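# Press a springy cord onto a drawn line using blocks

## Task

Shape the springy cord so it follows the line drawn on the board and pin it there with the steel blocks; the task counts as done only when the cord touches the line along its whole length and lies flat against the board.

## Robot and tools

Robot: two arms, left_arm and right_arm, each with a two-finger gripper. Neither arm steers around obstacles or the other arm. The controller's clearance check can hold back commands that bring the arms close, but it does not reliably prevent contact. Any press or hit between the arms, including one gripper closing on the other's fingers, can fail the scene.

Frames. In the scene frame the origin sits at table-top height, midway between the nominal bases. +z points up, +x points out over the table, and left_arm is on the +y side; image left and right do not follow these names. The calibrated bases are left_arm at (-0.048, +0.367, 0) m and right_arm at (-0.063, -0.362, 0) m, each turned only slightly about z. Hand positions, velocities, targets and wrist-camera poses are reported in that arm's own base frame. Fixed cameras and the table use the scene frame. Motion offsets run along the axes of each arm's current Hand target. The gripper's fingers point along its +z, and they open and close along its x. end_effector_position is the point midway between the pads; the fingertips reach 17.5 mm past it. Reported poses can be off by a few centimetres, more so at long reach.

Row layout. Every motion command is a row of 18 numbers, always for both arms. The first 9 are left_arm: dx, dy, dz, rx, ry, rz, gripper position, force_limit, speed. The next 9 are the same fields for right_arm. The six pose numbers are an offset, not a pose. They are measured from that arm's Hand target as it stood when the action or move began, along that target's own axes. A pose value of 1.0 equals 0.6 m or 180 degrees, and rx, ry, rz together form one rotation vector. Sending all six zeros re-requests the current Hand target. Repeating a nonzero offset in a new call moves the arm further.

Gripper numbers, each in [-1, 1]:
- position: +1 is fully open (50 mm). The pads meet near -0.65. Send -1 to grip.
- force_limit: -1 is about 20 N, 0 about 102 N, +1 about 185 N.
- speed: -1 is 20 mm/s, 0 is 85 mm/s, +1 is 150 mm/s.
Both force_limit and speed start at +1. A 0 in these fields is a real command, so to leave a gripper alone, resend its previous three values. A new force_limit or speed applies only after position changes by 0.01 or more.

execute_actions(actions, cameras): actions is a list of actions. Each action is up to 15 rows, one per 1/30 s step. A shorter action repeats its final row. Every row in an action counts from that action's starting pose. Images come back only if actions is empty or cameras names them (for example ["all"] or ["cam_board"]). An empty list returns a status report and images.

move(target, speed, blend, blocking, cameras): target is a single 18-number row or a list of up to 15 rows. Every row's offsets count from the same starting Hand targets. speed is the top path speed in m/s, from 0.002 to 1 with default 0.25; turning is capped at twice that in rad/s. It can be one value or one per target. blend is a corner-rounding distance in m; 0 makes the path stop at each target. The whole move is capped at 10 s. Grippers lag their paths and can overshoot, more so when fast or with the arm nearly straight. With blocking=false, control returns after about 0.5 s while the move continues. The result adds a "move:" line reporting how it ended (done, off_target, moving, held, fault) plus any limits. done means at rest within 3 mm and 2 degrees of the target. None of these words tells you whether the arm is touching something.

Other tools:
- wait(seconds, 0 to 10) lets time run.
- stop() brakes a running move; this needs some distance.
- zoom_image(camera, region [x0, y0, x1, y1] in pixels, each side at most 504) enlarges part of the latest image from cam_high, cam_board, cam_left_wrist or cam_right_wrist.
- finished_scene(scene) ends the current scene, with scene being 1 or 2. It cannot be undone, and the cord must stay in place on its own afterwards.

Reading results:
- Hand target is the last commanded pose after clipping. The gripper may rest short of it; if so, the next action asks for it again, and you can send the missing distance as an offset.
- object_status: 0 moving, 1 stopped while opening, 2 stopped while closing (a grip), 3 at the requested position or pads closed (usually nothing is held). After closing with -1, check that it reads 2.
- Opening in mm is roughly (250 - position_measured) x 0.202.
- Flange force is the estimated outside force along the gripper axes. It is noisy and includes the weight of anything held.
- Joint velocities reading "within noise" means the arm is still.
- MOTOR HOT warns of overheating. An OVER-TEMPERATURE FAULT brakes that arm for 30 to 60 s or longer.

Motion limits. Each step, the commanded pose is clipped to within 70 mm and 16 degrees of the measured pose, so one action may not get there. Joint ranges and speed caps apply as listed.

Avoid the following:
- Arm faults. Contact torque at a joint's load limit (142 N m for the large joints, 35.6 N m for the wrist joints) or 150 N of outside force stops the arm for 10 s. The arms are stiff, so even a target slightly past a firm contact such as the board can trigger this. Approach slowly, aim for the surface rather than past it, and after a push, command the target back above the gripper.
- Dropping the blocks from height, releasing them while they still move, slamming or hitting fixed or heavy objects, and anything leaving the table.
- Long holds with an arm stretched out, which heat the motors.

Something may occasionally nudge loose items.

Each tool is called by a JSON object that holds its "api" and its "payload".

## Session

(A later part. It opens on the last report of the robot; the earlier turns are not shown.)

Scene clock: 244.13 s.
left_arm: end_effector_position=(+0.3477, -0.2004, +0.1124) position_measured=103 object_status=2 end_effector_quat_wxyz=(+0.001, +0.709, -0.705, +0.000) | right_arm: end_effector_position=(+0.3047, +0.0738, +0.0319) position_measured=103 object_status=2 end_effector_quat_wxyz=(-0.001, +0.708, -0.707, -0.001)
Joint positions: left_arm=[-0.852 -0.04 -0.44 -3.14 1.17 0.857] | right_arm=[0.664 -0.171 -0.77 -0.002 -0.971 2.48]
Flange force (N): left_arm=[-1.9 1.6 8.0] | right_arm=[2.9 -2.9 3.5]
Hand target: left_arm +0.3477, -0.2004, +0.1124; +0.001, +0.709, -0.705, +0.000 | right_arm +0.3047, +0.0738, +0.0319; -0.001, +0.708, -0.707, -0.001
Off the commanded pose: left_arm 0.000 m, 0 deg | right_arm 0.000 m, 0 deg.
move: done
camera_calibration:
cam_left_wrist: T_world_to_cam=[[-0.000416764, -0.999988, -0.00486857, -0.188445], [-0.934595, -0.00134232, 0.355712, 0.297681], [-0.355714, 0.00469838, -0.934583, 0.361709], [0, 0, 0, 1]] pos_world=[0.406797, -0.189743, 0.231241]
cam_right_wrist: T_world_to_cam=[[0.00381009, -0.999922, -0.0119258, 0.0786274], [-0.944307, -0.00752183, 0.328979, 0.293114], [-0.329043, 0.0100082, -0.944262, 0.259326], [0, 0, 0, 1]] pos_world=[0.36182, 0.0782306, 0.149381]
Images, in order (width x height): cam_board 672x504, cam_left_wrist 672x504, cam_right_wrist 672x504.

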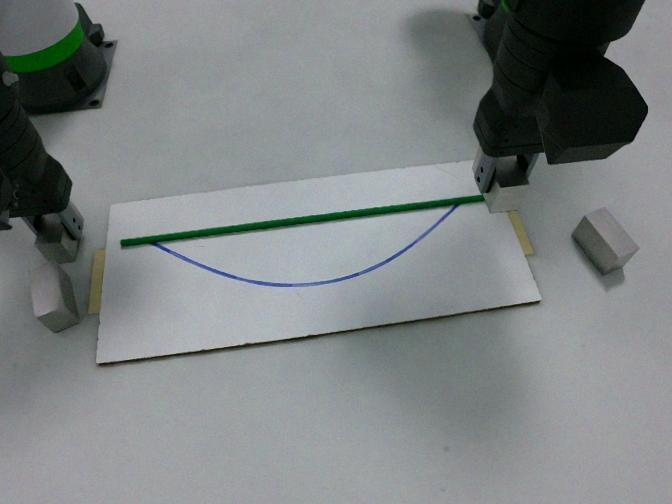

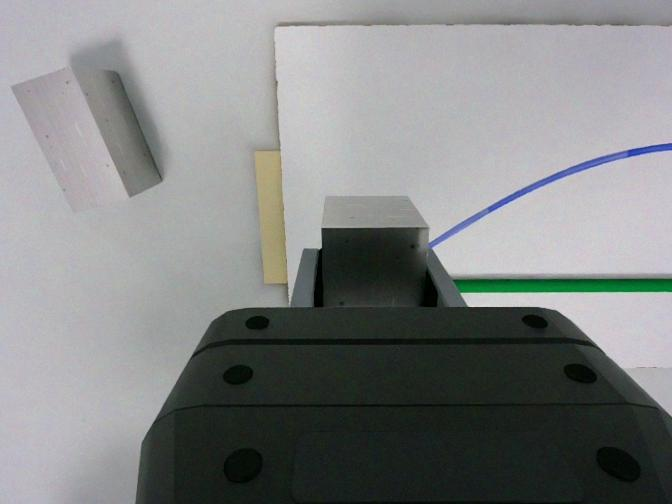

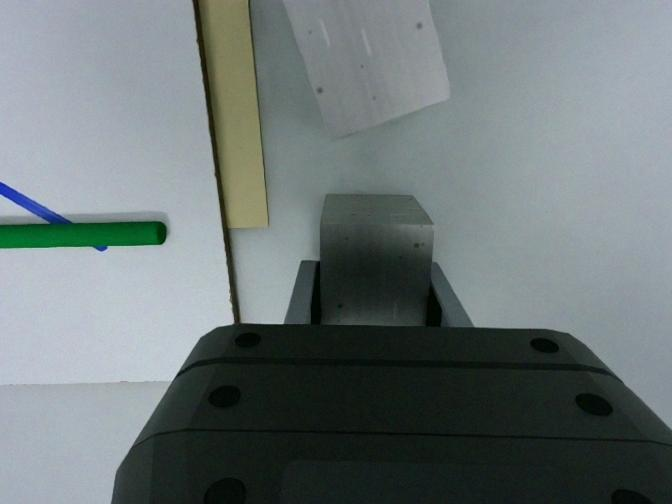

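{"api": "move", "payload": {"target": [[0.0172,-0.0058,0,0,0,0,-1,-0.7,-1,0,0,-0.11,0,0,0,-1,-0.7,-1],[0.0172,-0.0058,0,0,0,0,-1,-0.7,-1,-0.1728,-0.1093,-0.11,0,0,-0.0133,-1,-0.7,-1],[0.0172,-0.0058,0.0957,0,0,0,-1,-0.7,-1,-0.1728,-0.1093,-0.0385,0,0,-0.0133,-1,-0.7,-1]], "speed": [0.1,0.2,0.08], "cameras": ["cam_left_wrist","cam_right_wrist","cam_board"]}}

{"api": "zoom_image", "payload": {"camera": "cam_board", "region": [80, 150, 540, 350]}}

Scene clock: 282.77 s.
left_arm: end_effector_position=(+0.3512, -0.2108, +0.0550) position_measured=103 object_status=2 end_effector_quat_wxyz=(+0.001, +0.709, -0.705, +0.000) | right_arm: end_effector_position=(+0.3701, +0.1775, +0.0552) position_measured=103 object_status=2 end_effector_quat_wxyz=(-0.001, +0.722, -0.692, -0.001)
Joint positions: left_arm=[-0.863 0.053 -0.496 -3.14 1.02 0.867] | right_arm=[0.768 0.055 -0.494 -0.002 -1.02 2.417]
Flange force (N): left_arm=[-2.4 1.1 8.0] | right_arm=[0.4 -1.4 8.8]
Hand target: left_arm +0.3512, -0.2108, +0.0550; +0.001, +0.709, -0.705, +0.000 | right_arm +0.3701, +0.1775, +0.0552; -0.001, +0.722, -0.692, -0.001
Off the commanded pose: left_arm 0.000 m, 0 deg | right_arm 0.000 m, 0 deg.
move: done
camera_calibration:
cam_left_wrist: T_world_to_cam=[[-0.000288035, -0.999988, -0.00481002, -0.199186], [-0.934595, -0.0014418, 0.355711, 0.321336], [-0.355714, 0.00459788, -0.934584, 0.309337], [0, 0, 0, 1]] pos_world=[0.410297, -0.200143, 0.173841]
cam_right_wrist: T_world_to_cam=[[0.0455572, -0.998889, -0.0120857, 0.166826], [-0.943196, -0.0469966, 0.328897, 0.354621], [-0.3291, -0.00358445, -0.944288, 0.304248], [0, 0, 0, 1]] pos_world=[0.427005, 0.184397, 0.17268]
Images, in order (width x height): cam_board 672x504, cam_left_wrist 672x504, cam_right_wrist 672x504.

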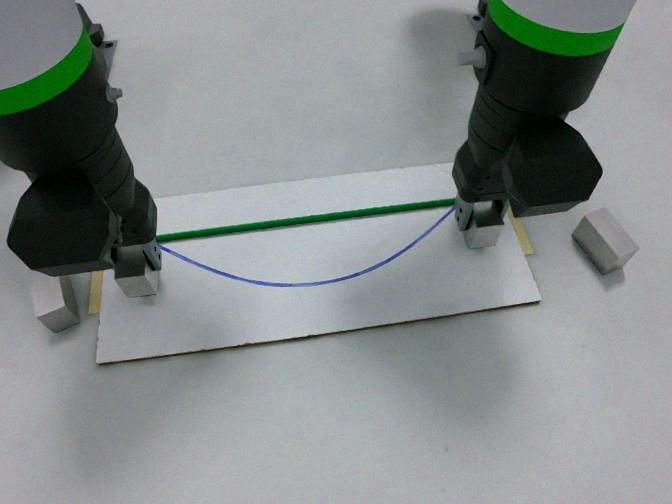

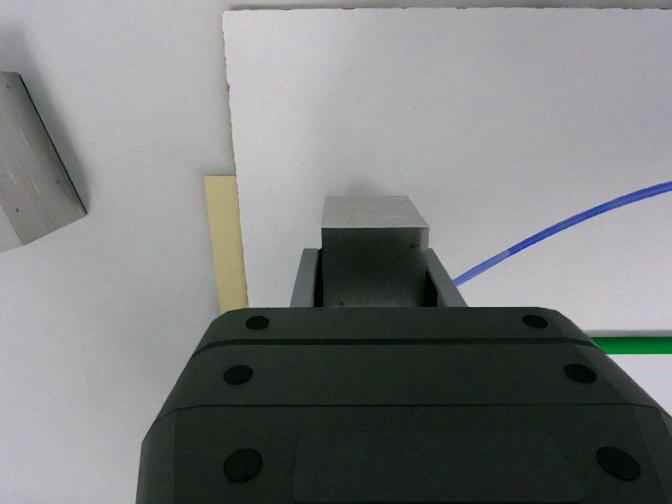

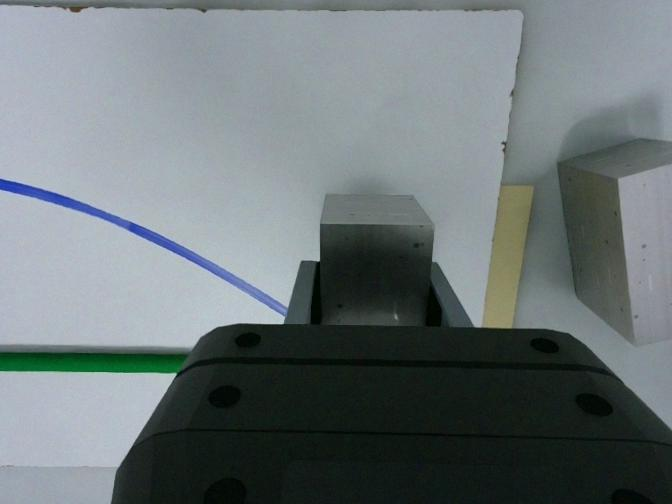

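Scaled by 1.096.

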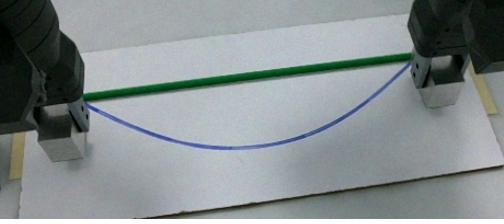

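{"api": "move", "payload": {"target": [[0,0,0.0258,0,0,0,-1,-0.7,-1,0,0,0.027,0,0,0,-1,-0.7,-1],[0,0,0.0258,0,0,0,1,-0.7,-1,0,0,0.027,0,0,0,1,-0.7,-1],[0,0,-0.125,0,0,0,1,-0.7,-1,0,0,-0.125,0,0,0,1,-0.7,-1],[-0.235,-0.0653,-0.125,0,0,-0.098,1,-0.7,-1,0.1589,-0.03,-0.125,0,0,-0.095,1,-0.7,-1]], "speed": [0.015,0.05,0.15,0.25], "blend": [0,0,0.02,0], "cameras": ["all"]}}

{"api": "zoom_image", "payload": {"camera": "cam_board", "region": [90, 150, 310, 350]}}

{"api": "zoom_image", "payload": {"camera": "cam_board", "region": [330, 150, 550, 350]}}

Scene clock: 313.10 s.
left_arm: end_effector_position=(+0.3896, -0.0695, +0.1298) position_measured=3 object_status=3 end_effector_quat_wxyz=(+0.001, +0.809, -0.588, +0.000) | right_arm: end_effector_position=(+0.3922, +0.0830, +0.1301) position_measured=3 object_status=3 end_effector_quat_wxyz=(-0.001, +0.817, -0.577, +0.000)
Joint positions: left_arm=[-0.51 -0.071 -0.426 -3.14 1.216 0.823] | right_arm=[0.537 -0.058 -0.414 -0.002 -1.215 2.946]
Flange force (N): left_arm=[-1.8 3.0 3.0] | right_arm=[1.4 -1.5 3.1]
Hand target: left_arm +0.3897, -0.0695, +0.1298; +0.001, +0.809, -0.588, +0.000 | right_arm +0.3922, +0.0829, +0.1301; -0.001, +0.817, -0.577, -0.001
Off the commanded pose: left_arm 0.000 m, 0 deg | right_arm 0.000 m, 0 deg.
move: done
camera_calibration:
cam_left_wrist: T_world_to_cam=[[0.302642, -0.95309, -0.00517141, -0.172198], [-0.890078, -0.284565, 0.356068, 0.293821], [-0.340837, -0.103158, -0.934446, 0.378997], [0, 0, 0, 1]] pos_world=[0.442813, -0.0414123, 0.248641]
cam_right_wrist: T_world_to_cam=[[0.337366, -0.941298, -0.0119135, -0.0470791], [-0.887813, -0.322354, 0.328444, 0.347605], [-0.313004, -0.100229, -0.944448, 0.38362], [0, 0, 0, 1]] pos_world=[0.444566, 0.106186, 0.247579]

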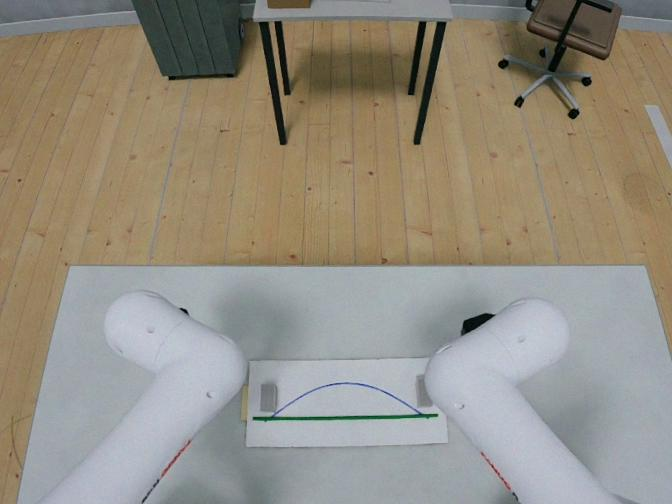

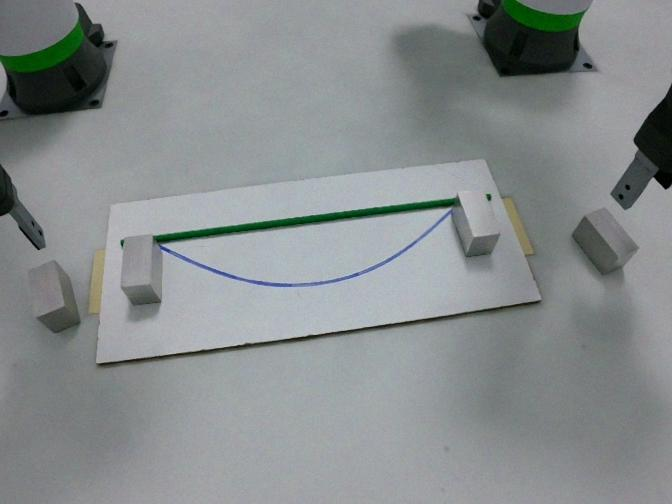

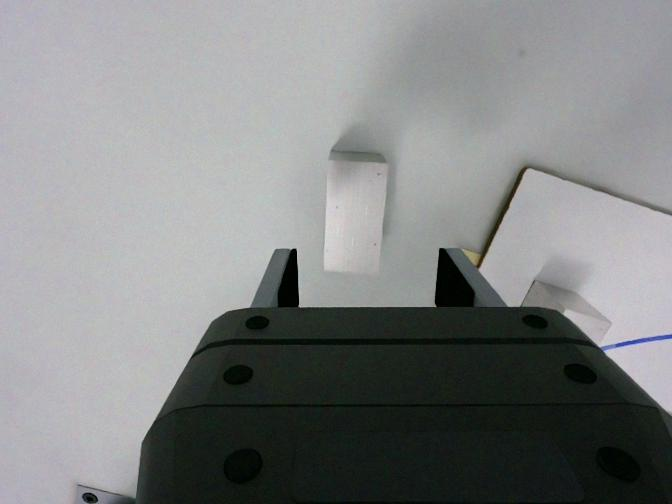

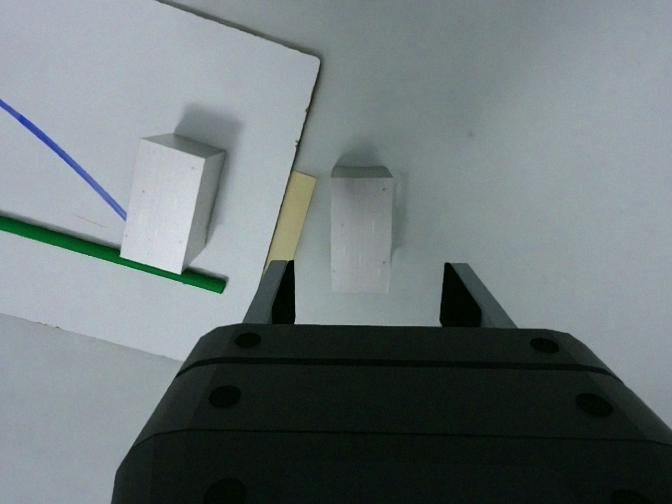

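Scaled by 2.291.

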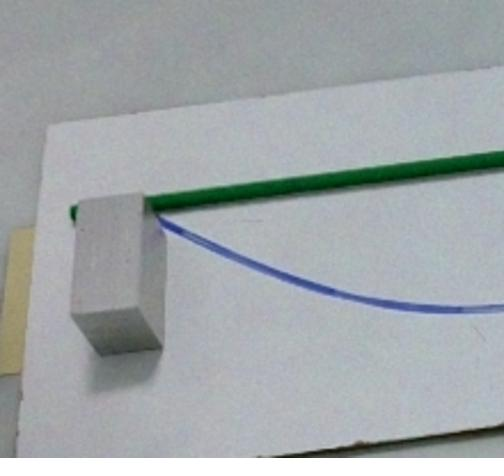

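Scaled by 2.291.

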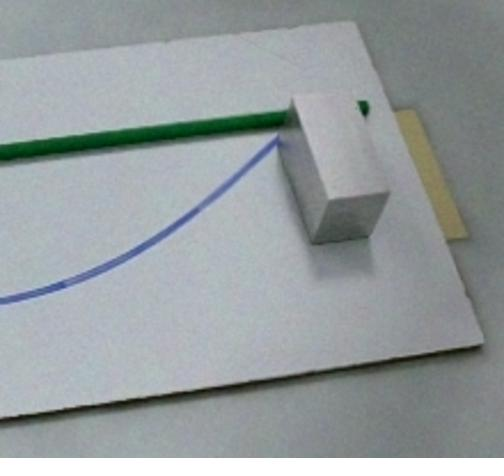

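{"api": "zoom_image", "payload": {"camera": "cam_high", "region": [240, 350, 345, 450]}}

{"api": "zoom_image", "payload": {"camera": "cam_high", "region": [345, 350, 450, 450]}}

{"api": "zoom_image", "payload": {"camera": "cam_right_wrist", "region": [90, 110, 250, 310]}}

Scaled by 4.800.

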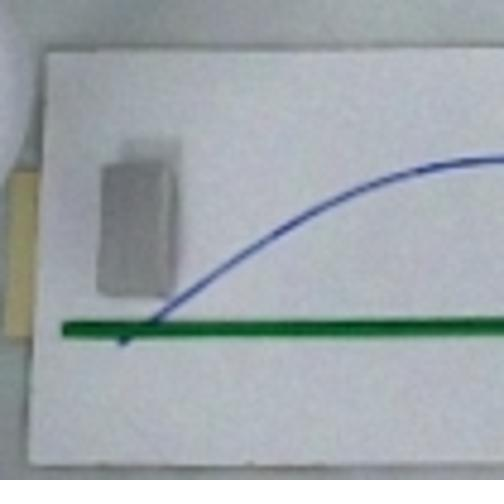

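Scaled by 4.800.

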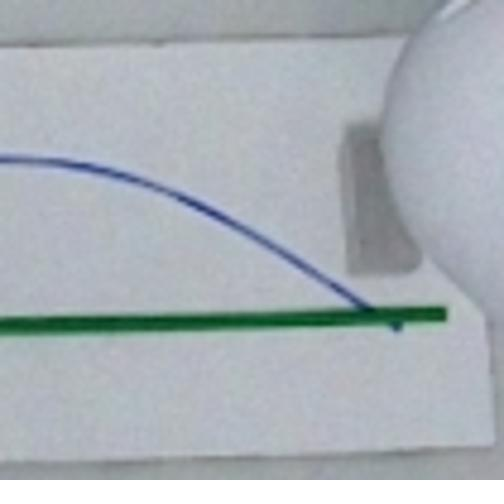

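Scaled by 2.520.

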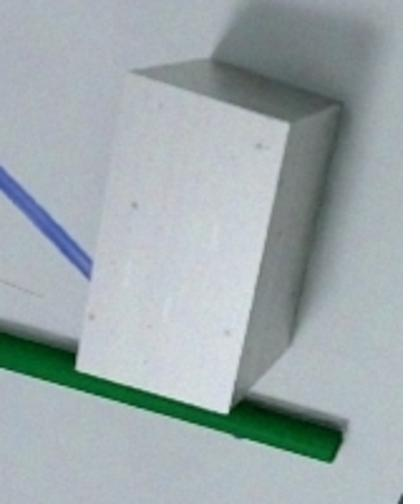

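{"api": "move", "payload": {"target": [[0,0,0.162,0,0,0,1,-0.7,-1,0,0,0.1637,0,0,0,1,-0.7,-1],[0,0,0.162,0,0,0,-1,-0.7,-1,0,0,0.1637,0,0,0,-1,-0.7,-1],[0,0,0,0,0,0,-1,-0.7,-1,0,0,0,0,0,0,-1,-0.7,-1],[0.4108,0.3467,0,0,0,0.098,-1,-0.7,-1,0,0,0,0,0,0,-1,-0.7,-1]], "speed": [0.08,0.05,0.12,0.25], "blend": [0,0,0.03,0], "cameras": ["cam_left_wrist","cam_right_wrist","cam_board"]}}

Scene clock: 350.30 s.
left_arm: end_effector_position=(+0.2678, -0.3681, +0.1303) position_measured=103 object_status=2 end_effector_quat_wxyz=(+0.001, +0.709, -0.705, +0.000) | right_arm: end_effector_position=(+0.3922, +0.0829, +0.1301) position_measured=103 object_status=2 end_effector_quat_wxyz=(-0.001, +0.817, -0.577, -0.001)
Joint positions: left_arm=[-1.231 0.08 -0.274 -3.141 1.217 1.236] | right_arm=[0.537 -0.058 -0.414 -0.002 -1.215 2.946]
Flange force (N): left_arm=[-2.4 1.8 9.0] | right_arm=[0.9 -1.0 8.8]
Hand target: left_arm +0.2678, -0.3681, +0.1303; +0.001, +0.709, -0.705, +0.000 | right_arm +0.3922, +0.0829, +0.1301; -0.001, +0.817, -0.577, -0.001
Off the commanded pose: left_arm 0.000 m, 0 deg | right_arm 0.000 m, 0 deg.
move: done
camera_calibration:
cam_left_wrist: T_world_to_cam=[[-0.000322722, -0.999988, -0.00490392, -0.356111], [-0.934628, -0.00144234, 0.355624, 0.216411], [-0.355626, 0.00469811, -0.934616, 0.350783], [0, 0, 0, 1]] pos_world=[0.326897, -0.357443, 0.249141]
cam_right_wrist: T_world_to_cam=[[0.337366, -0.941298, -0.0119135, -0.0470791], [-0.887813, -0.322354, 0.328444, 0.347605], [-0.313004, -0.100229, -0.944448, 0.38362], [0, 0, 0, 1]] pos_world=[0.444566, 0.106186, 0.247579]
Images, in order (width x height): cam_board 672x504, cam_left_wrist 672x504, cam_right_wrist 672x504.

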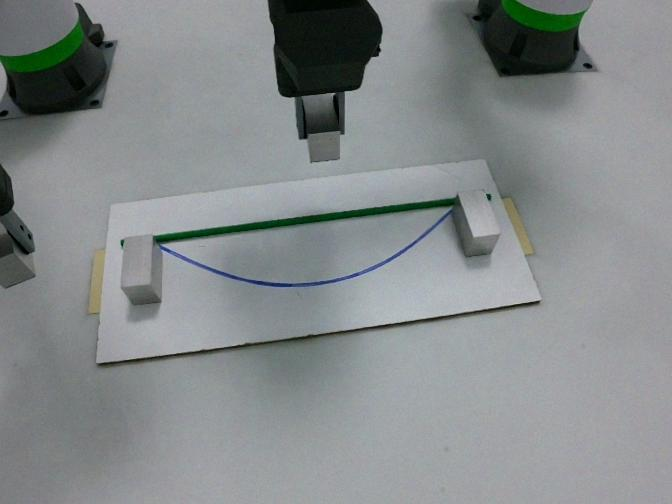

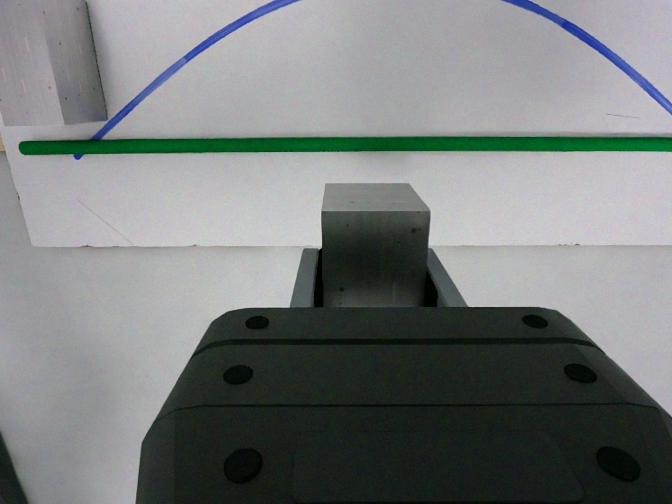

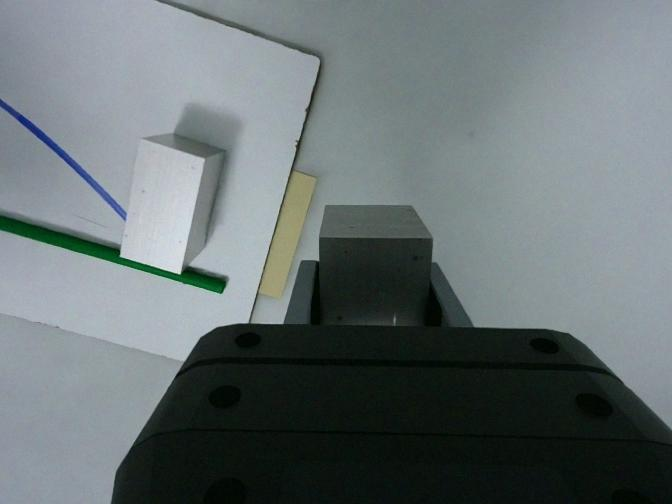

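{"api": "move", "payload": {"target": [[0,0.0075,0.1,0,0,0,-1,-0.7,-1,0,0,0,0,0,0,-1,-0.7,-1],[0,0.0075,0.1513,0,0,0,-1,-0.7,-1,0,0,0,0,0,0,-1,-0.7,-1],[0,0.0075,0.1513,0,0,0,0.188,-0.7,-1,0,0,0,0,0,0,-1,-0.7,-1],[0,0.0075,0,0,0,0,0.188,-0.7,-1,0,0,0,0,0,0,-1,-0.7,-1],[-0.5,0.0075,0,0,0,0,0.188,-0.7,-1,0,0,0,0,0,0,-1,-0.7,-1]], "speed": [0.1,0.03,0.05,0.15,0.3], "blend": [0.005,0,0,0.03,0]}}

{"api": "move", "payload": {"target": [[0,0,0,0,0,0,0.188,-0.7,-1,-0.452,0.0333,0,0,0,0.095,-1,-0.7,-1],[0,0,0,0,0,0,0.188,-0.7,-1,-0.452,0.0333,0.1,0,0,0.095,-1,-0.7,-1]], "speed": [0.25,0.1], "cameras": ["cam_right_wrist","cam_board","cam_left_wrist"]}}

Scene clock: 360.87 s.
left_arm: end_effector_position=(+0.2616, -0.0681, +0.1299) position_measured=103 object_status=2 end_effector_quat_wxyz=(+0.001, +0.709, -0.705, +0.000) | right_arm: end_effector_position=(+0.3922, +0.0829, +0.1301) position_measured=103 object_status=2 end_effector_quat_wxyz=(-0.001, +0.817, -0.577, -0.001)
Joint positions: left_arm=[-0.755 -0.451 -0.708 -3.14 1.313 0.76] | right_arm=[0.537 -0.058 -0.414 -0.002 -1.215 2.946]
Flange force (N): left_arm=[-2.8 1.4 8.9] | right_arm=[1.2 -1.5 8.6]
Hand target: left_arm +0.2616, -0.0681, +0.1299; +0.001, +0.709, -0.705, +0.000 | right_arm +0.3922, +0.0829, +0.1301; -0.001, +0.817, -0.577, -0.001
Off the commanded pose: left_arm 0.000 m, 0 deg | right_arm 0.000 m, 0 deg.
move: done

Scene clock: 363.10 s.
left_arm: end_effector_position=(+0.2616, -0.0681, +0.1299) position_measured=103 object_status=2 end_effector_quat_wxyz=(+0.001, +0.709, -0.705, +0.000) | right_arm: end_effector_position=(+0.2825, +0.3319, +0.0704) position_measured=103 object_status=2 end_effector_quat_wxyz=(-0.001, +0.722, -0.692, -0.001)
Joint positions: left_arm=[-0.755 -0.451 -0.708 -3.14 1.313 0.76] | right_arm=[1.168 0.096 -0.409 -0.001 -1.064 2.017]
Flange force (N): left_arm=[-2.1 1.5 8.7] | right_arm=[0.1 -1.2 8.9]
Hand target: left_arm +0.2616, -0.0681, +0.1299; +0.001, +0.709, -0.705, +0.000 | right_arm +0.2826, +0.3319, +0.0705; -0.001, +0.722, -0.692, -0.001
Off the commanded pose: left_arm 0.000 m, 0 deg | right_arm 0.000 m, 0 deg.
move: done
camera_calibration:
cam_left_wrist: T_world_to_cam=[[-0.000416764, -0.999988, -0.00486857, -0.0560974], [-0.934595, -0.00134232, 0.355712, 0.211165], [-0.355714, 0.00469838, -0.934583, 0.346815], [0, 0, 0, 1]] pos_world=[0.320697, -0.0574427, 0.248741]
cam_right_wrist: T_world_to_cam=[[0.0455544, -0.998889, -0.0120893, 0.325131], [-0.943165, -0.0469947, 0.328986, 0.274222], [-0.329189, -0.00358453, -0.944257, 0.29035], [0, 0, 0, 1]] pos_world=[0.339405, 0.338697, 0.187881]
Images, in order (width x height): cam_board 672x504, cam_left_wrist 672x504, cam_right_wrist 672x504.

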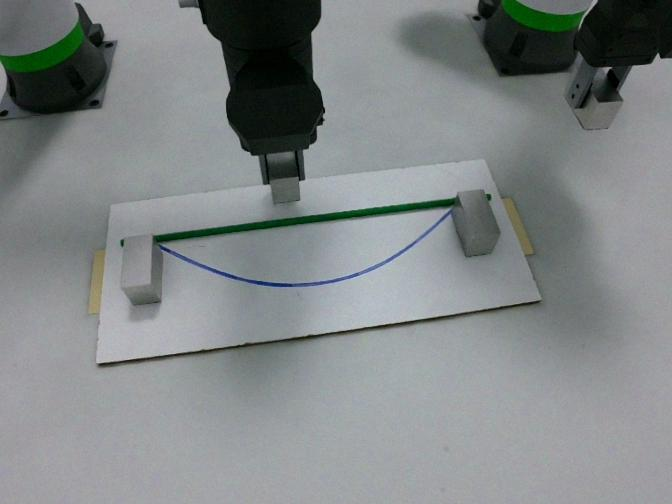

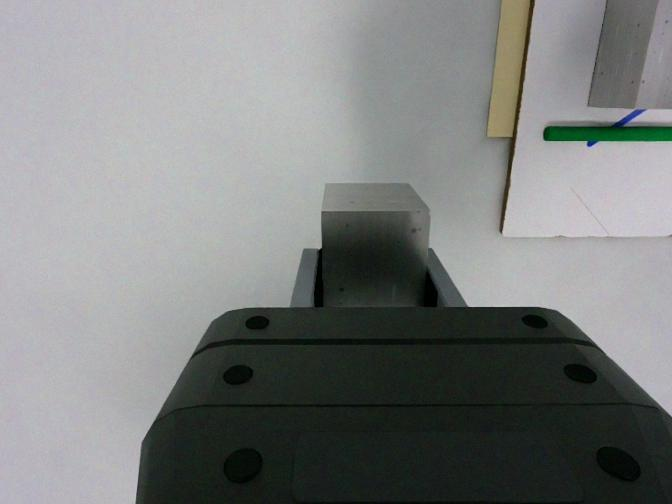

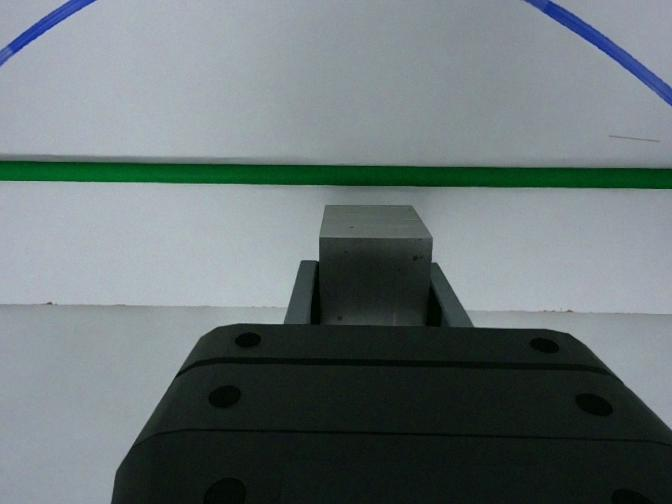

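{"api": "move", "payload": {"target": [[0,0,0,0,0,0,0.188,-0.7,-1,0,0,0.0523,0,0,0,-1,-0.7,-1],[0,0,0,0,0,0,0.188,-0.7,-1,0,0,0.0523,0,0,0,0.54,-0.7,-1],[0,0,0,0,0,0,0.188,-0.7,-1,0,0,-0.1,0,0,0,0.54,-0.7,-1],[0,0,0,0,0,0,0.188,-0.7,-1,0.5,0,-0.1,0,0,0,0.54,-0.7,-1]], "speed": [0.03,0.05,0.15,0.3], "blend": [0,0,0.03,0]}}

{"api": "move", "payload": {"target": [[0.5,0,0,0,0,0,0.188,-0.7,-1,0,0,0,0,0,0,0.54,-0.7,-1],[0.5,0,0.1,0,0,0,0.188,-0.7,-1,0,0,0,0,0,0,0.54,-0.7,-1],[0.5,0,0.1508,0,0,0,0.188,-0.7,-1,0,0,0,0,0,0,0.54,-0.7,-1],[0.5,0,0.1508,0,0,0,0.54,-0.7,-1,0,0,0,0,0,0,0.54,-0.7,-1],[0.5,0,0,0,0,0,0.54,-0.7,-1,0,0,0,0,0,0,0.54,-0.7,-1],[0,0,0,0,0,0,0.54,-0.7,-1,0,0,0,0,0,0,0.54,-0.7,-1]], "speed": [0.3,0.1,0.03,0.05,0.15,0.3], "blend": [0.02,0.005,0,0,0.03,0], "cameras": ["cam_board","cam_high"]}}

{"api": "zoom_image", "payload": {"camera": "cam_board", "region": [90, 130, 540, 370]}}

Scene clock: 377.90 s.
left_arm: end_effector_position=(+0.2616, -0.0681, +0.1299) position_measured=103 object_status=2 end_effector_quat_wxyz=(+0.001, +0.709, -0.705, +0.000) | right_arm: end_effector_position=(+0.2955, +0.0321, +0.1300) position_measured=72 object_status=3 end_effector_quat_wxyz=(-0.001, +0.722, -0.692, -0.001)
Joint positions: left_arm=[-0.755 -0.451 -0.708 -3.14 1.313 0.76] | right_arm=[0.559 -0.36 -0.653 -0.001 -1.277 2.626]
Flange force (N): left_arm=[-3.0 0.3 9.3] | right_arm=[2.6 -3.3 3.4]
Hand target: left_arm +0.2616, -0.0681, +0.1299; +0.001, +0.709, -0.705, +0.000 | right_arm +0.2955, +0.0321, +0.1300; -0.001, +0.722, -0.692, -0.001
Off the commanded pose: left_arm 0.000 m, 0 deg | right_arm 0.000 m, 0 deg.
move: done

Scene clock: 383.43 s.
left_arm: end_effector_position=(+0.2616, -0.0681, +0.1299) position_measured=72 object_status=3 end_effector_quat_wxyz=(+0.001, +0.709, -0.705, +0.000) | right_arm: end_effector_position=(+0.2955, +0.0321, +0.1300) position_measured=72 object_status=3 end_effector_quat_wxyz=(-0.001, +0.722, -0.692, -0.001)
Joint positions: left_arm=[-0.755 -0.451 -0.708 -3.14 1.313 0.76] | right_arm=[0.559 -0.36 -0.653 -0.001 -1.277 2.626]
Flange force (N): left_arm=[-3.0 -0.5 3.1] | right_arm=[0.5 -3.1 3.8]
Hand target: left_arm +0.2616, -0.0681, +0.1299; +0.001, +0.709, -0.705, +0.000 | right_arm +0.2955, +0.0321, +0.1300; -0.001, +0.722, -0.692, -0.001
Off the commanded pose: left_arm 0.000 m, 0 deg | right_arm 0.000 m, 0 deg.
move: done
Images, in order (width x height): cam_high 672x504, cam_board 672x504.

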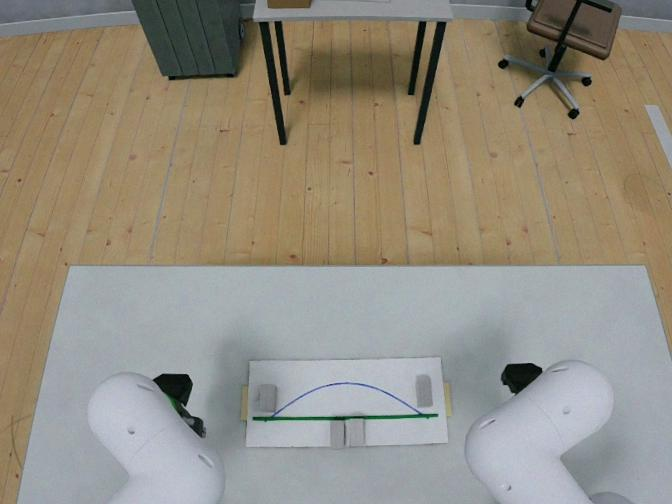

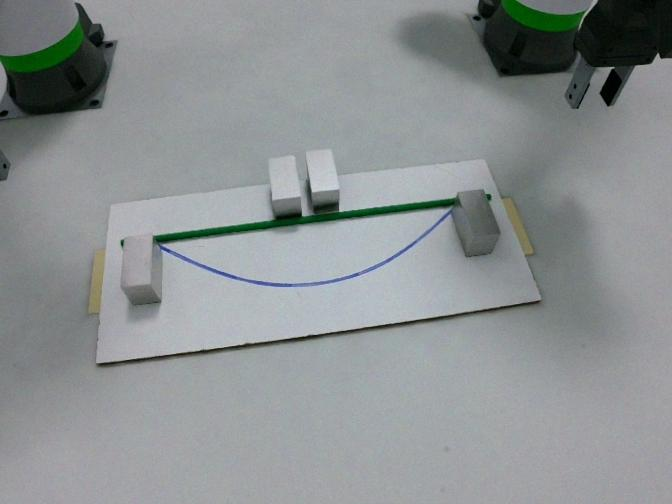

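Scaled by 1.120.

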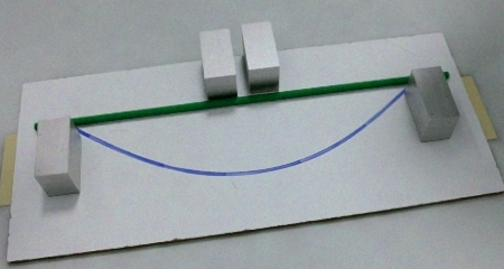

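{"api": "move", "payload": {"target": [[0,0,0,0,0,0,0.54,-0.7,-1,0,0,0,0,0,0,1,-0.7,-1],[0,0,0,0,0,0,0.54,-0.7,-1,-0.2369,-0.1344,0,0,0,0,1,-0.7,-1],[0,0,0,0,0,0,0.54,-0.7,-1,-0.2369,-0.1344,0.1507,0,0,0,1,-0.7,-1],[0,0,0,0,0,0,0.54,-0.7,-1,-0.2369,-0.1344,0.1507,0,0,0,-1,-0.7,-1]], "speed": [0.3,0.3,0.1,0.1], "blend": [0,0.02,0,0]}}

{"api": "move", "payload": {"target": [[0,0,0,0,0,0,0.54,-0.7,-1,0,0,-0.005,0,0,0,-1,-0.7,-1],[0,0,0,0,0,0,0.54,-0.7,-1,0,0.0083,-0.005,0,0,0,-1,-0.7,-1],[0,0,0,0,0,0,0.54,-0.7,-1,0,0.0083,0,0,0,0,-1,-0.7,-1],[0,0,0,0,0,0,0.54,-0.7,-1,0,0.0083,0,0,0,0,0.8,-0.7,-1],[0,0,0,0,0,0,0.54,-0.7,-1,0,0.0083,-0.15,0,0,0,0.8,-0.7,-1]], "speed": [0.05,0.03,0.02,0.1,0.15]}}

{"api": "move", "payload": {"target": [[0,0,0,0,0,0,0.54,-0.7,-1,-0.3048,0.240,0,0,0,0,0.8,-0.7,-1],[0,0,0,0,0,0,0.54,-0.7,-1,-0.3048,0.240,0.1507,0,0,0,0.8,-0.7,-1]], "speed": [0.25,0.15], "blend": [0.01,0], "cameras": ["cam_board","cam_high","cam_right_wrist"]}}

Scene clock: 402.47 s.
left_arm: end_effector_position=(+0.2616, -0.0681, +0.1299) position_measured=72 object_status=3 end_effector_quat_wxyz=(+0.001, +0.709, -0.705, +0.000) | right_arm: end_effector_position=(+0.3699, +0.1777, +0.0398) position_measured=103 object_status=2 end_effector_quat_wxyz=(-0.001, +0.722, -0.692, -0.001)
Joint positions: left_arm=[-0.755 -0.451 -0.708 -3.14 1.313 0.76] | right_arm=[0.769 0.078 -0.512 -0.001 -0.979 2.416]
Flange force (N): left_arm=[-2.5 0.6 3.2] | right_arm=[0.4 -0.9 2.4]
Hand target: left_arm +0.2616, -0.0681, +0.1299; +0.001, +0.709, -0.705, +0.000 | right_arm +0.3699, +0.1777, +0.0398; -0.001, +0.722, -0.692, -0.001
Off the commanded pose: left_arm 0.000 m, 0 deg | right_arm 0.000 m, 0 deg.
move: done

Scene clock: 405.50 s.
left_arm: end_effector_position=(+0.2616, -0.0681, +0.1299) position_measured=72 object_status=3 end_effector_quat_wxyz=(+0.001, +0.709, -0.705, +0.000) | right_arm: end_effector_position=(+0.3650, +0.1773, +0.1298) position_measured=32 object_status=3 end_effector_quat_wxyz=(-0.001, +0.722, -0.692, -0.001)
Joint positions: left_arm=[-0.755 -0.451 -0.708 -3.14 1.313 0.76] | right_arm=[0.777 -0.046 -0.402 -0.001 -1.213 2.408]
Flange force (N): left_arm=[-1.8 2.3 3.1] | right_arm=[0.4 -1.4 3.6]
Hand target: left_arm +0.2616, -0.0681, +0.1299; +0.001, +0.709, -0.705, +0.000 | right_arm +0.3650, +0.1773, +0.1298; -0.001, +0.722, -0.692, -0.001
Off the commanded pose: left_arm 0.000 m, 0 deg | right_arm 0.000 m, 0 deg.
move: done

Scene clock: 407.40 s.
left_arm: end_effector_position=(+0.2616, -0.0681, +0.1299) position_measured=72 object_status=3 end_effector_quat_wxyz=(+0.001, +0.709, -0.705, +0.000) | right_arm: end_effector_position=(+0.2132, +0.3540, +0.0397) position_measured=32 object_status=3 end_effector_quat_wxyz=(-0.001, +0.722, -0.692, -0.001)
Joint positions: left_arm=[-0.755 -0.451 -0.708 -3.14 1.313 0.76] | right_arm=[1.348 0.084 -0.506 -0.001 -0.979 1.837]
Flange force (N): left_arm=[-1.8 0.3 3.3] | right_arm=[-0.4 -1.0 3.1]
Hand target: left_arm +0.2616, -0.0681, +0.1299; +0.001, +0.709, -0.705, +0.000 | right_arm +0.2132, +0.3540, +0.0397; -0.001, +0.722, -0.692, -0.001
Off the commanded pose: left_arm 0.000 m, 0 deg | right_arm 0.000 m, 0 deg.
move: done
camera_calibration:
cam_right_wrist: T_world_to_cam=[[0.0456534, -0.998884, -0.012119, 0.350068], [-0.943191, -0.0470983, 0.328895, 0.220063], [-0.329099, -0.00358468, -0.944289, 0.238609], [0, 0, 0, 1]] pos_world=[0.270105, 0.360897, 0.15718]
Images, in order (width x height): cam_high 672x504, cam_board 672x504, cam_right_wrist 672x504.

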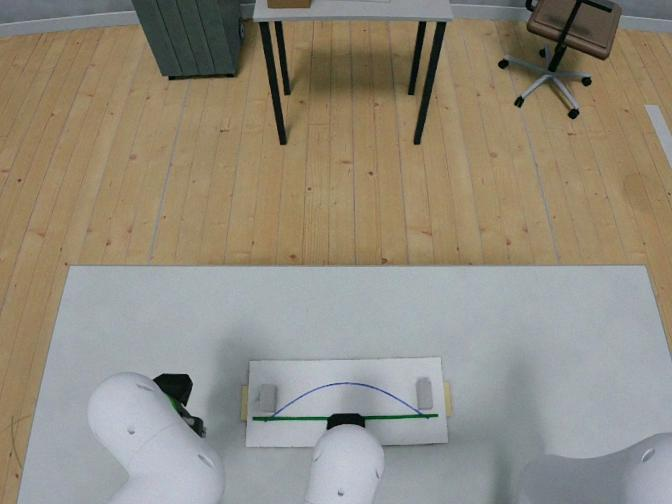

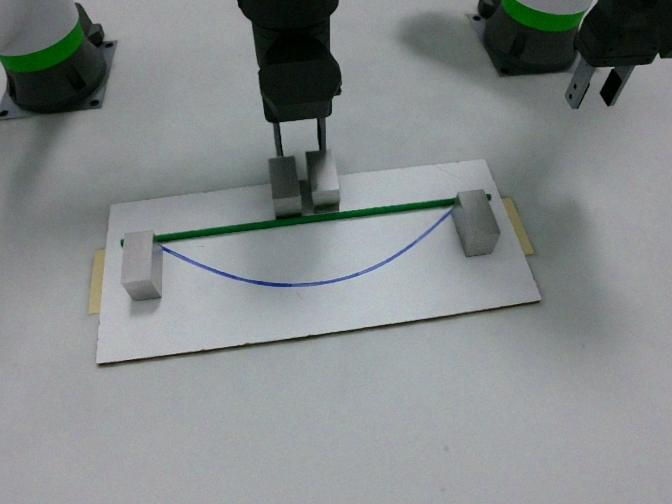

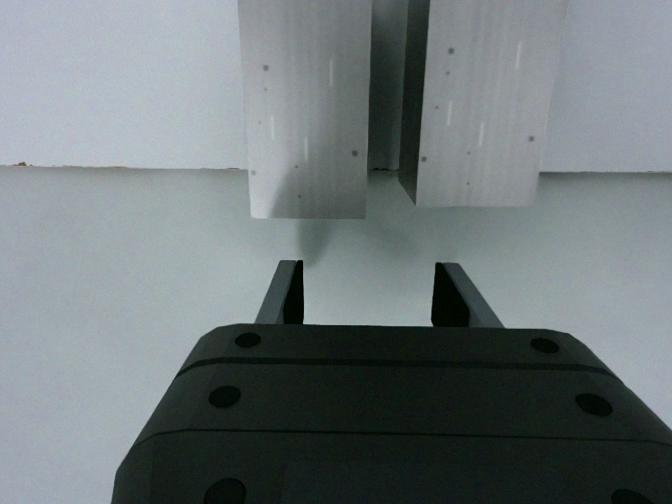

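{"api": "move", "payload": {"target": [[0,0,0,0,0,0,0.54,-0.7,-1,0.0033,0,0,0,0,0,0.8,-0.7,-1],[0,0,0,0,0,0,0.54,-0.7,-1,0.0033,-0.125,0,0,0,0,0.8,-0.7,-1]], "speed": [0.05,0.04], "cameras": ["cam_board","cam_right_wrist"]}}

Scene clock: 425.53 s.
left_arm: end_effector_position=(+0.2616, -0.0681, +0.1299) position_measured=72 object_status=3 end_effector_quat_wxyz=(+0.001, +0.709, -0.705, +0.000) | right_arm: end_effector_position=(+0.2882, +0.3552, +0.0397) position_measured=32 object_status=3 end_effector_quat_wxyz=(-0.001, +0.722, -0.692, -0.001)
Joint positions: left_arm=[-0.755 -0.451 -0.708 -3.14 1.313 0.76] | right_arm=[1.177 0.189 -0.385 -0.001 -0.995 2.008]
Flange force (N): left_arm=[-1.8 1.8 3.4] | right_arm=[-0.7 14.6 -2.5]
Hand target: left_arm +0.2616, -0.0681, +0.1299; +0.001, +0.709, -0.705, +0.000 | right_arm +0.2882, +0.3552, +0.0397; -0.001, +0.722, -0.692, -0.001
Off the commanded pose: left_arm 0.000 m, 0 deg | right_arm 0.000 m, 0 deg.
move: done
camera_calibration:
cam_right_wrist: T_world_to_cam=[[0.0455899, -0.998888, -0.0119913, 0.347846], [-0.943194, -0.0469963, 0.328902, 0.290821], [-0.329099, -0.00368445, -0.944288, 0.263332], [0, 0, 0, 1]] pos_world=[0.345105, 0.362097, 0.157181]
Images, in order (width x height): cam_board 672x504, cam_right_wrist 672x504.

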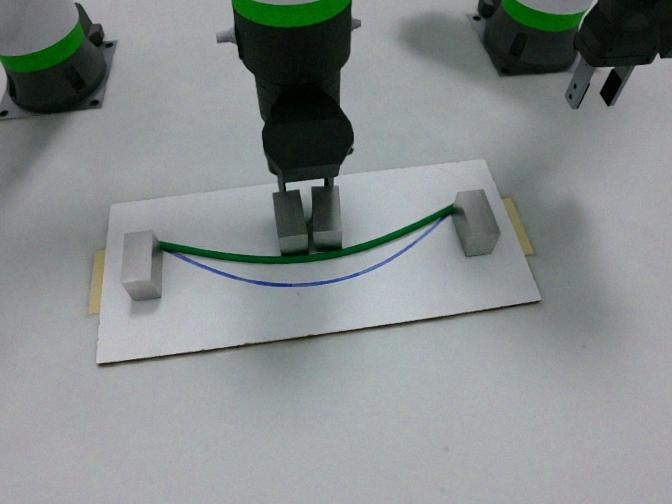

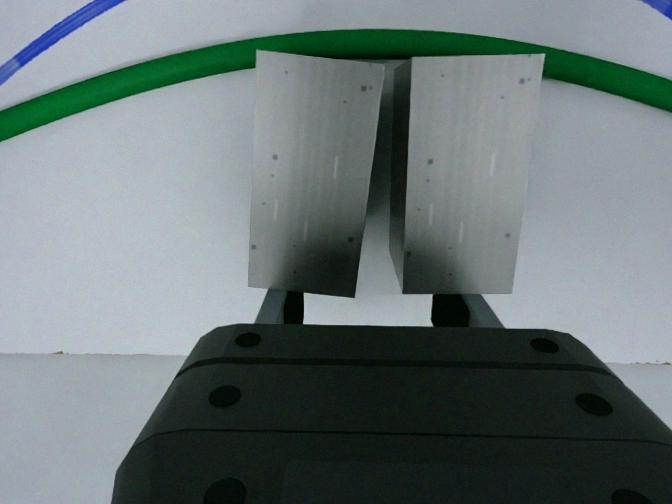

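{"api": "move", "payload": {"target": [0,0,0,0,0,0,0.54,-0.7,-1,0,-0.0445,0,0,0,0,0.8,-0.7,-1], "speed": 0.03, "cameras": ["cam_board","cam_right_wrist"]}}

{"api": "zoom_image", "payload": {"camera": "cam_board", "region": [90, 180, 310, 320]}}

{"api": "zoom_image", "payload": {"camera": "cam_board", "region": [290, 180, 510, 320]}}

Scene clock: 432.77 s.
left_arm: end_effector_position=(+0.2616, -0.0681, +0.1299) position_measured=72 object_status=3 end_effector_quat_wxyz=(+0.001, +0.709, -0.705, +0.000) | right_arm: end_effector_position=(+0.3149, +0.3564, +0.0397) position_measured=32 object_status=3 end_effector_quat_wxyz=(-0.001, +0.722, -0.692, -0.001)
Joint positions: left_arm=[-0.755 -0.451 -0.708 -3.14 1.313 0.76] | right_arm=[1.123 0.231 -0.333 -0.001 -1.005 2.062]
Flange force (N): left_arm=[-1.6 1.8 3.5] | right_arm=[-2.0 19.7 -5.5]
Hand target: left_arm +0.2616, -0.0681, +0.1299; +0.001, +0.709, -0.705, +0.000 | right_arm +0.3149, +0.3564, +0.0397; -0.001, +0.722, -0.692, -0.001
Off the commanded pose: left_arm 0.000 m, 0 deg | right_arm 0.000 m, 0 deg.
move: done
camera_calibration:
cam_right_wrist: T_world_to_cam=[[0.0455918, -0.998888, -0.011992, 0.347727], [-0.943194, -0.0469984, 0.328902, 0.316057], [-0.329099, -0.00368446, -0.944288, 0.272123], [0, 0, 0, 1]] pos_world=[0.371805, 0.363197, 0.157181]
Images, in order (width x height): cam_board 672x504, cam_right_wrist 672x504.

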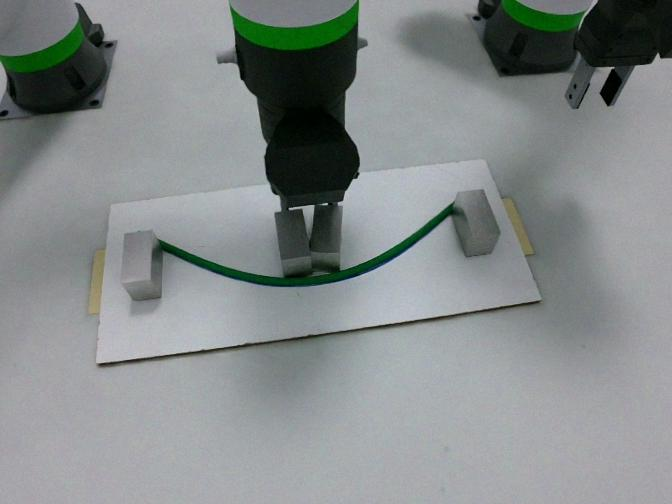

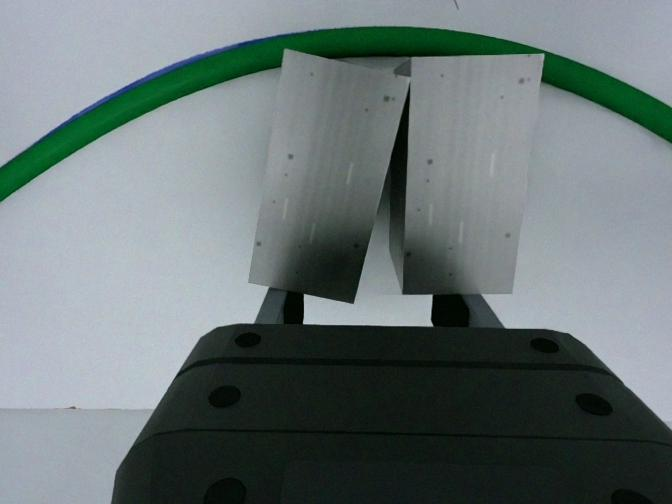

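Scaled by 2.291.

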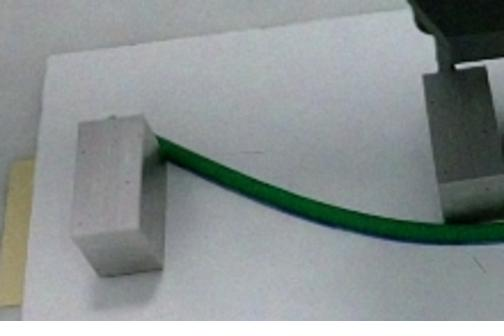

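Scaled by 2.291.

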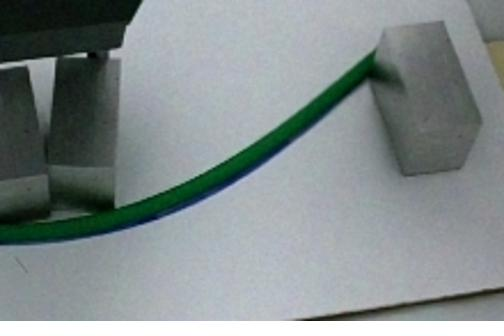

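{"api": "move", "payload": {"target": [[0,0,0,0,0,0,0.54,-0.7,-1,0,0.05,0,0,0,0,0.8,-0.7,-1],[0,0,0,0,0,0,0.54,-0.7,-1,0,0.05,-0.4,0,0,0,0.8,-0.7,-1]], "speed": [0.03,0.2], "cameras": ["cam_board","cam_right_wrist"]}}

{"api": "zoom_image", "payload": {"camera": "cam_right_wrist", "region": [160, 50, 500, 290]}}

{"api": "zoom_image", "payload": {"camera": "cam_board", "region": [90, 180, 310, 320]}}

{"api": "zoom_image", "payload": {"camera": "cam_board", "region": [290, 180, 510, 320]}}

Scene clock: 439.93 s.
left_arm: end_effector_position=(+0.2616, -0.0681, +0.1299) position_measured=72 object_status=3 end_effector_quat_wxyz=(+0.001, +0.709, -0.705, +0.000) | right_arm: end_effector_position=(+0.2849, +0.3547, +0.2797) position_measured=32 object_status=3 end_effector_quat_wxyz=(-0.001, +0.722, -0.692, -0.001)
Joint positions: left_arm=[-0.755 -0.451 -0.708 -3.14 1.313 0.76] | right_arm=[1.183 0.014 0.012 -0.001 -1.568 2.001]
Flange force (N): left_arm=[-1.5 1.2 3.3] | right_arm=[-1.2 -1.9 2.9]
Hand target: left_arm +0.2616, -0.0681, +0.1299; +0.001, +0.709, -0.705, +0.000 | right_arm +0.2849, +0.3547, +0.2797; -0.001, +0.722, -0.692, -0.001
Off the commanded pose: left_arm 0.000 m, 0 deg | right_arm 0.000 m, 0 deg.
move: done
camera_calibration:
cam_right_wrist: T_world_to_cam=[[0.0453687, -0.998898, -0.0120205, 0.350367], [-0.943204, -0.0467971, 0.328901, 0.208675], [-0.329101, -0.00358401, -0.944288, 0.488836], [0, 0, 0, 1]] pos_world=[0.341804, 0.361498, 0.397181]
Images, in order (width x height): cam_board 672x504, cam_right_wrist 672x504.

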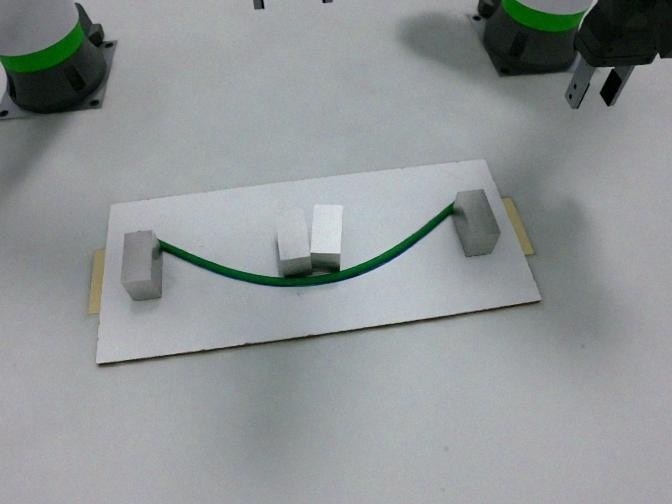

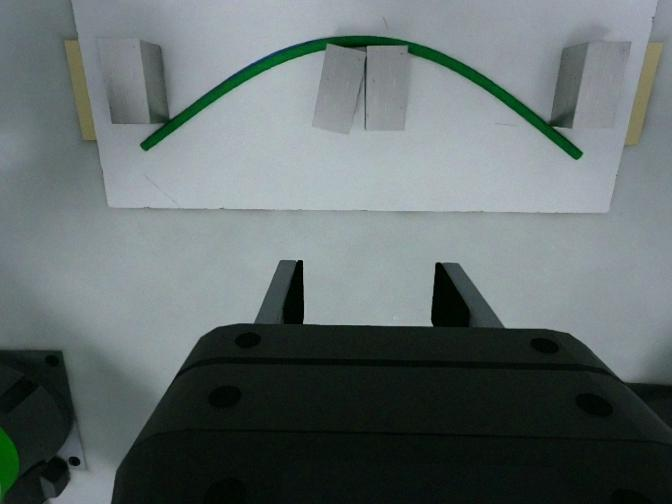

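Scaled by 1.482.

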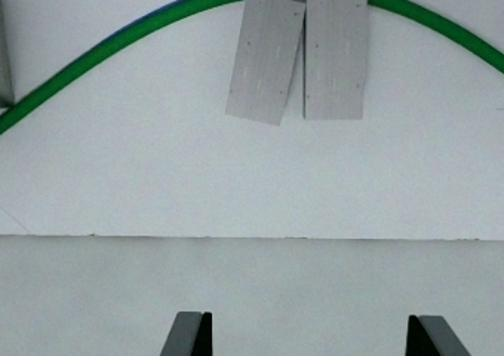

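Scaled by 2.291.

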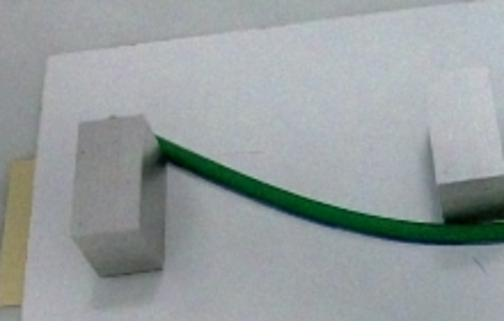

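Scaled by 2.291.

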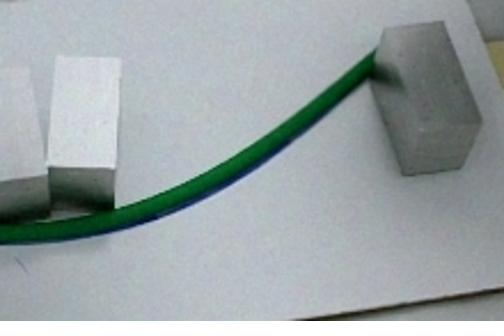

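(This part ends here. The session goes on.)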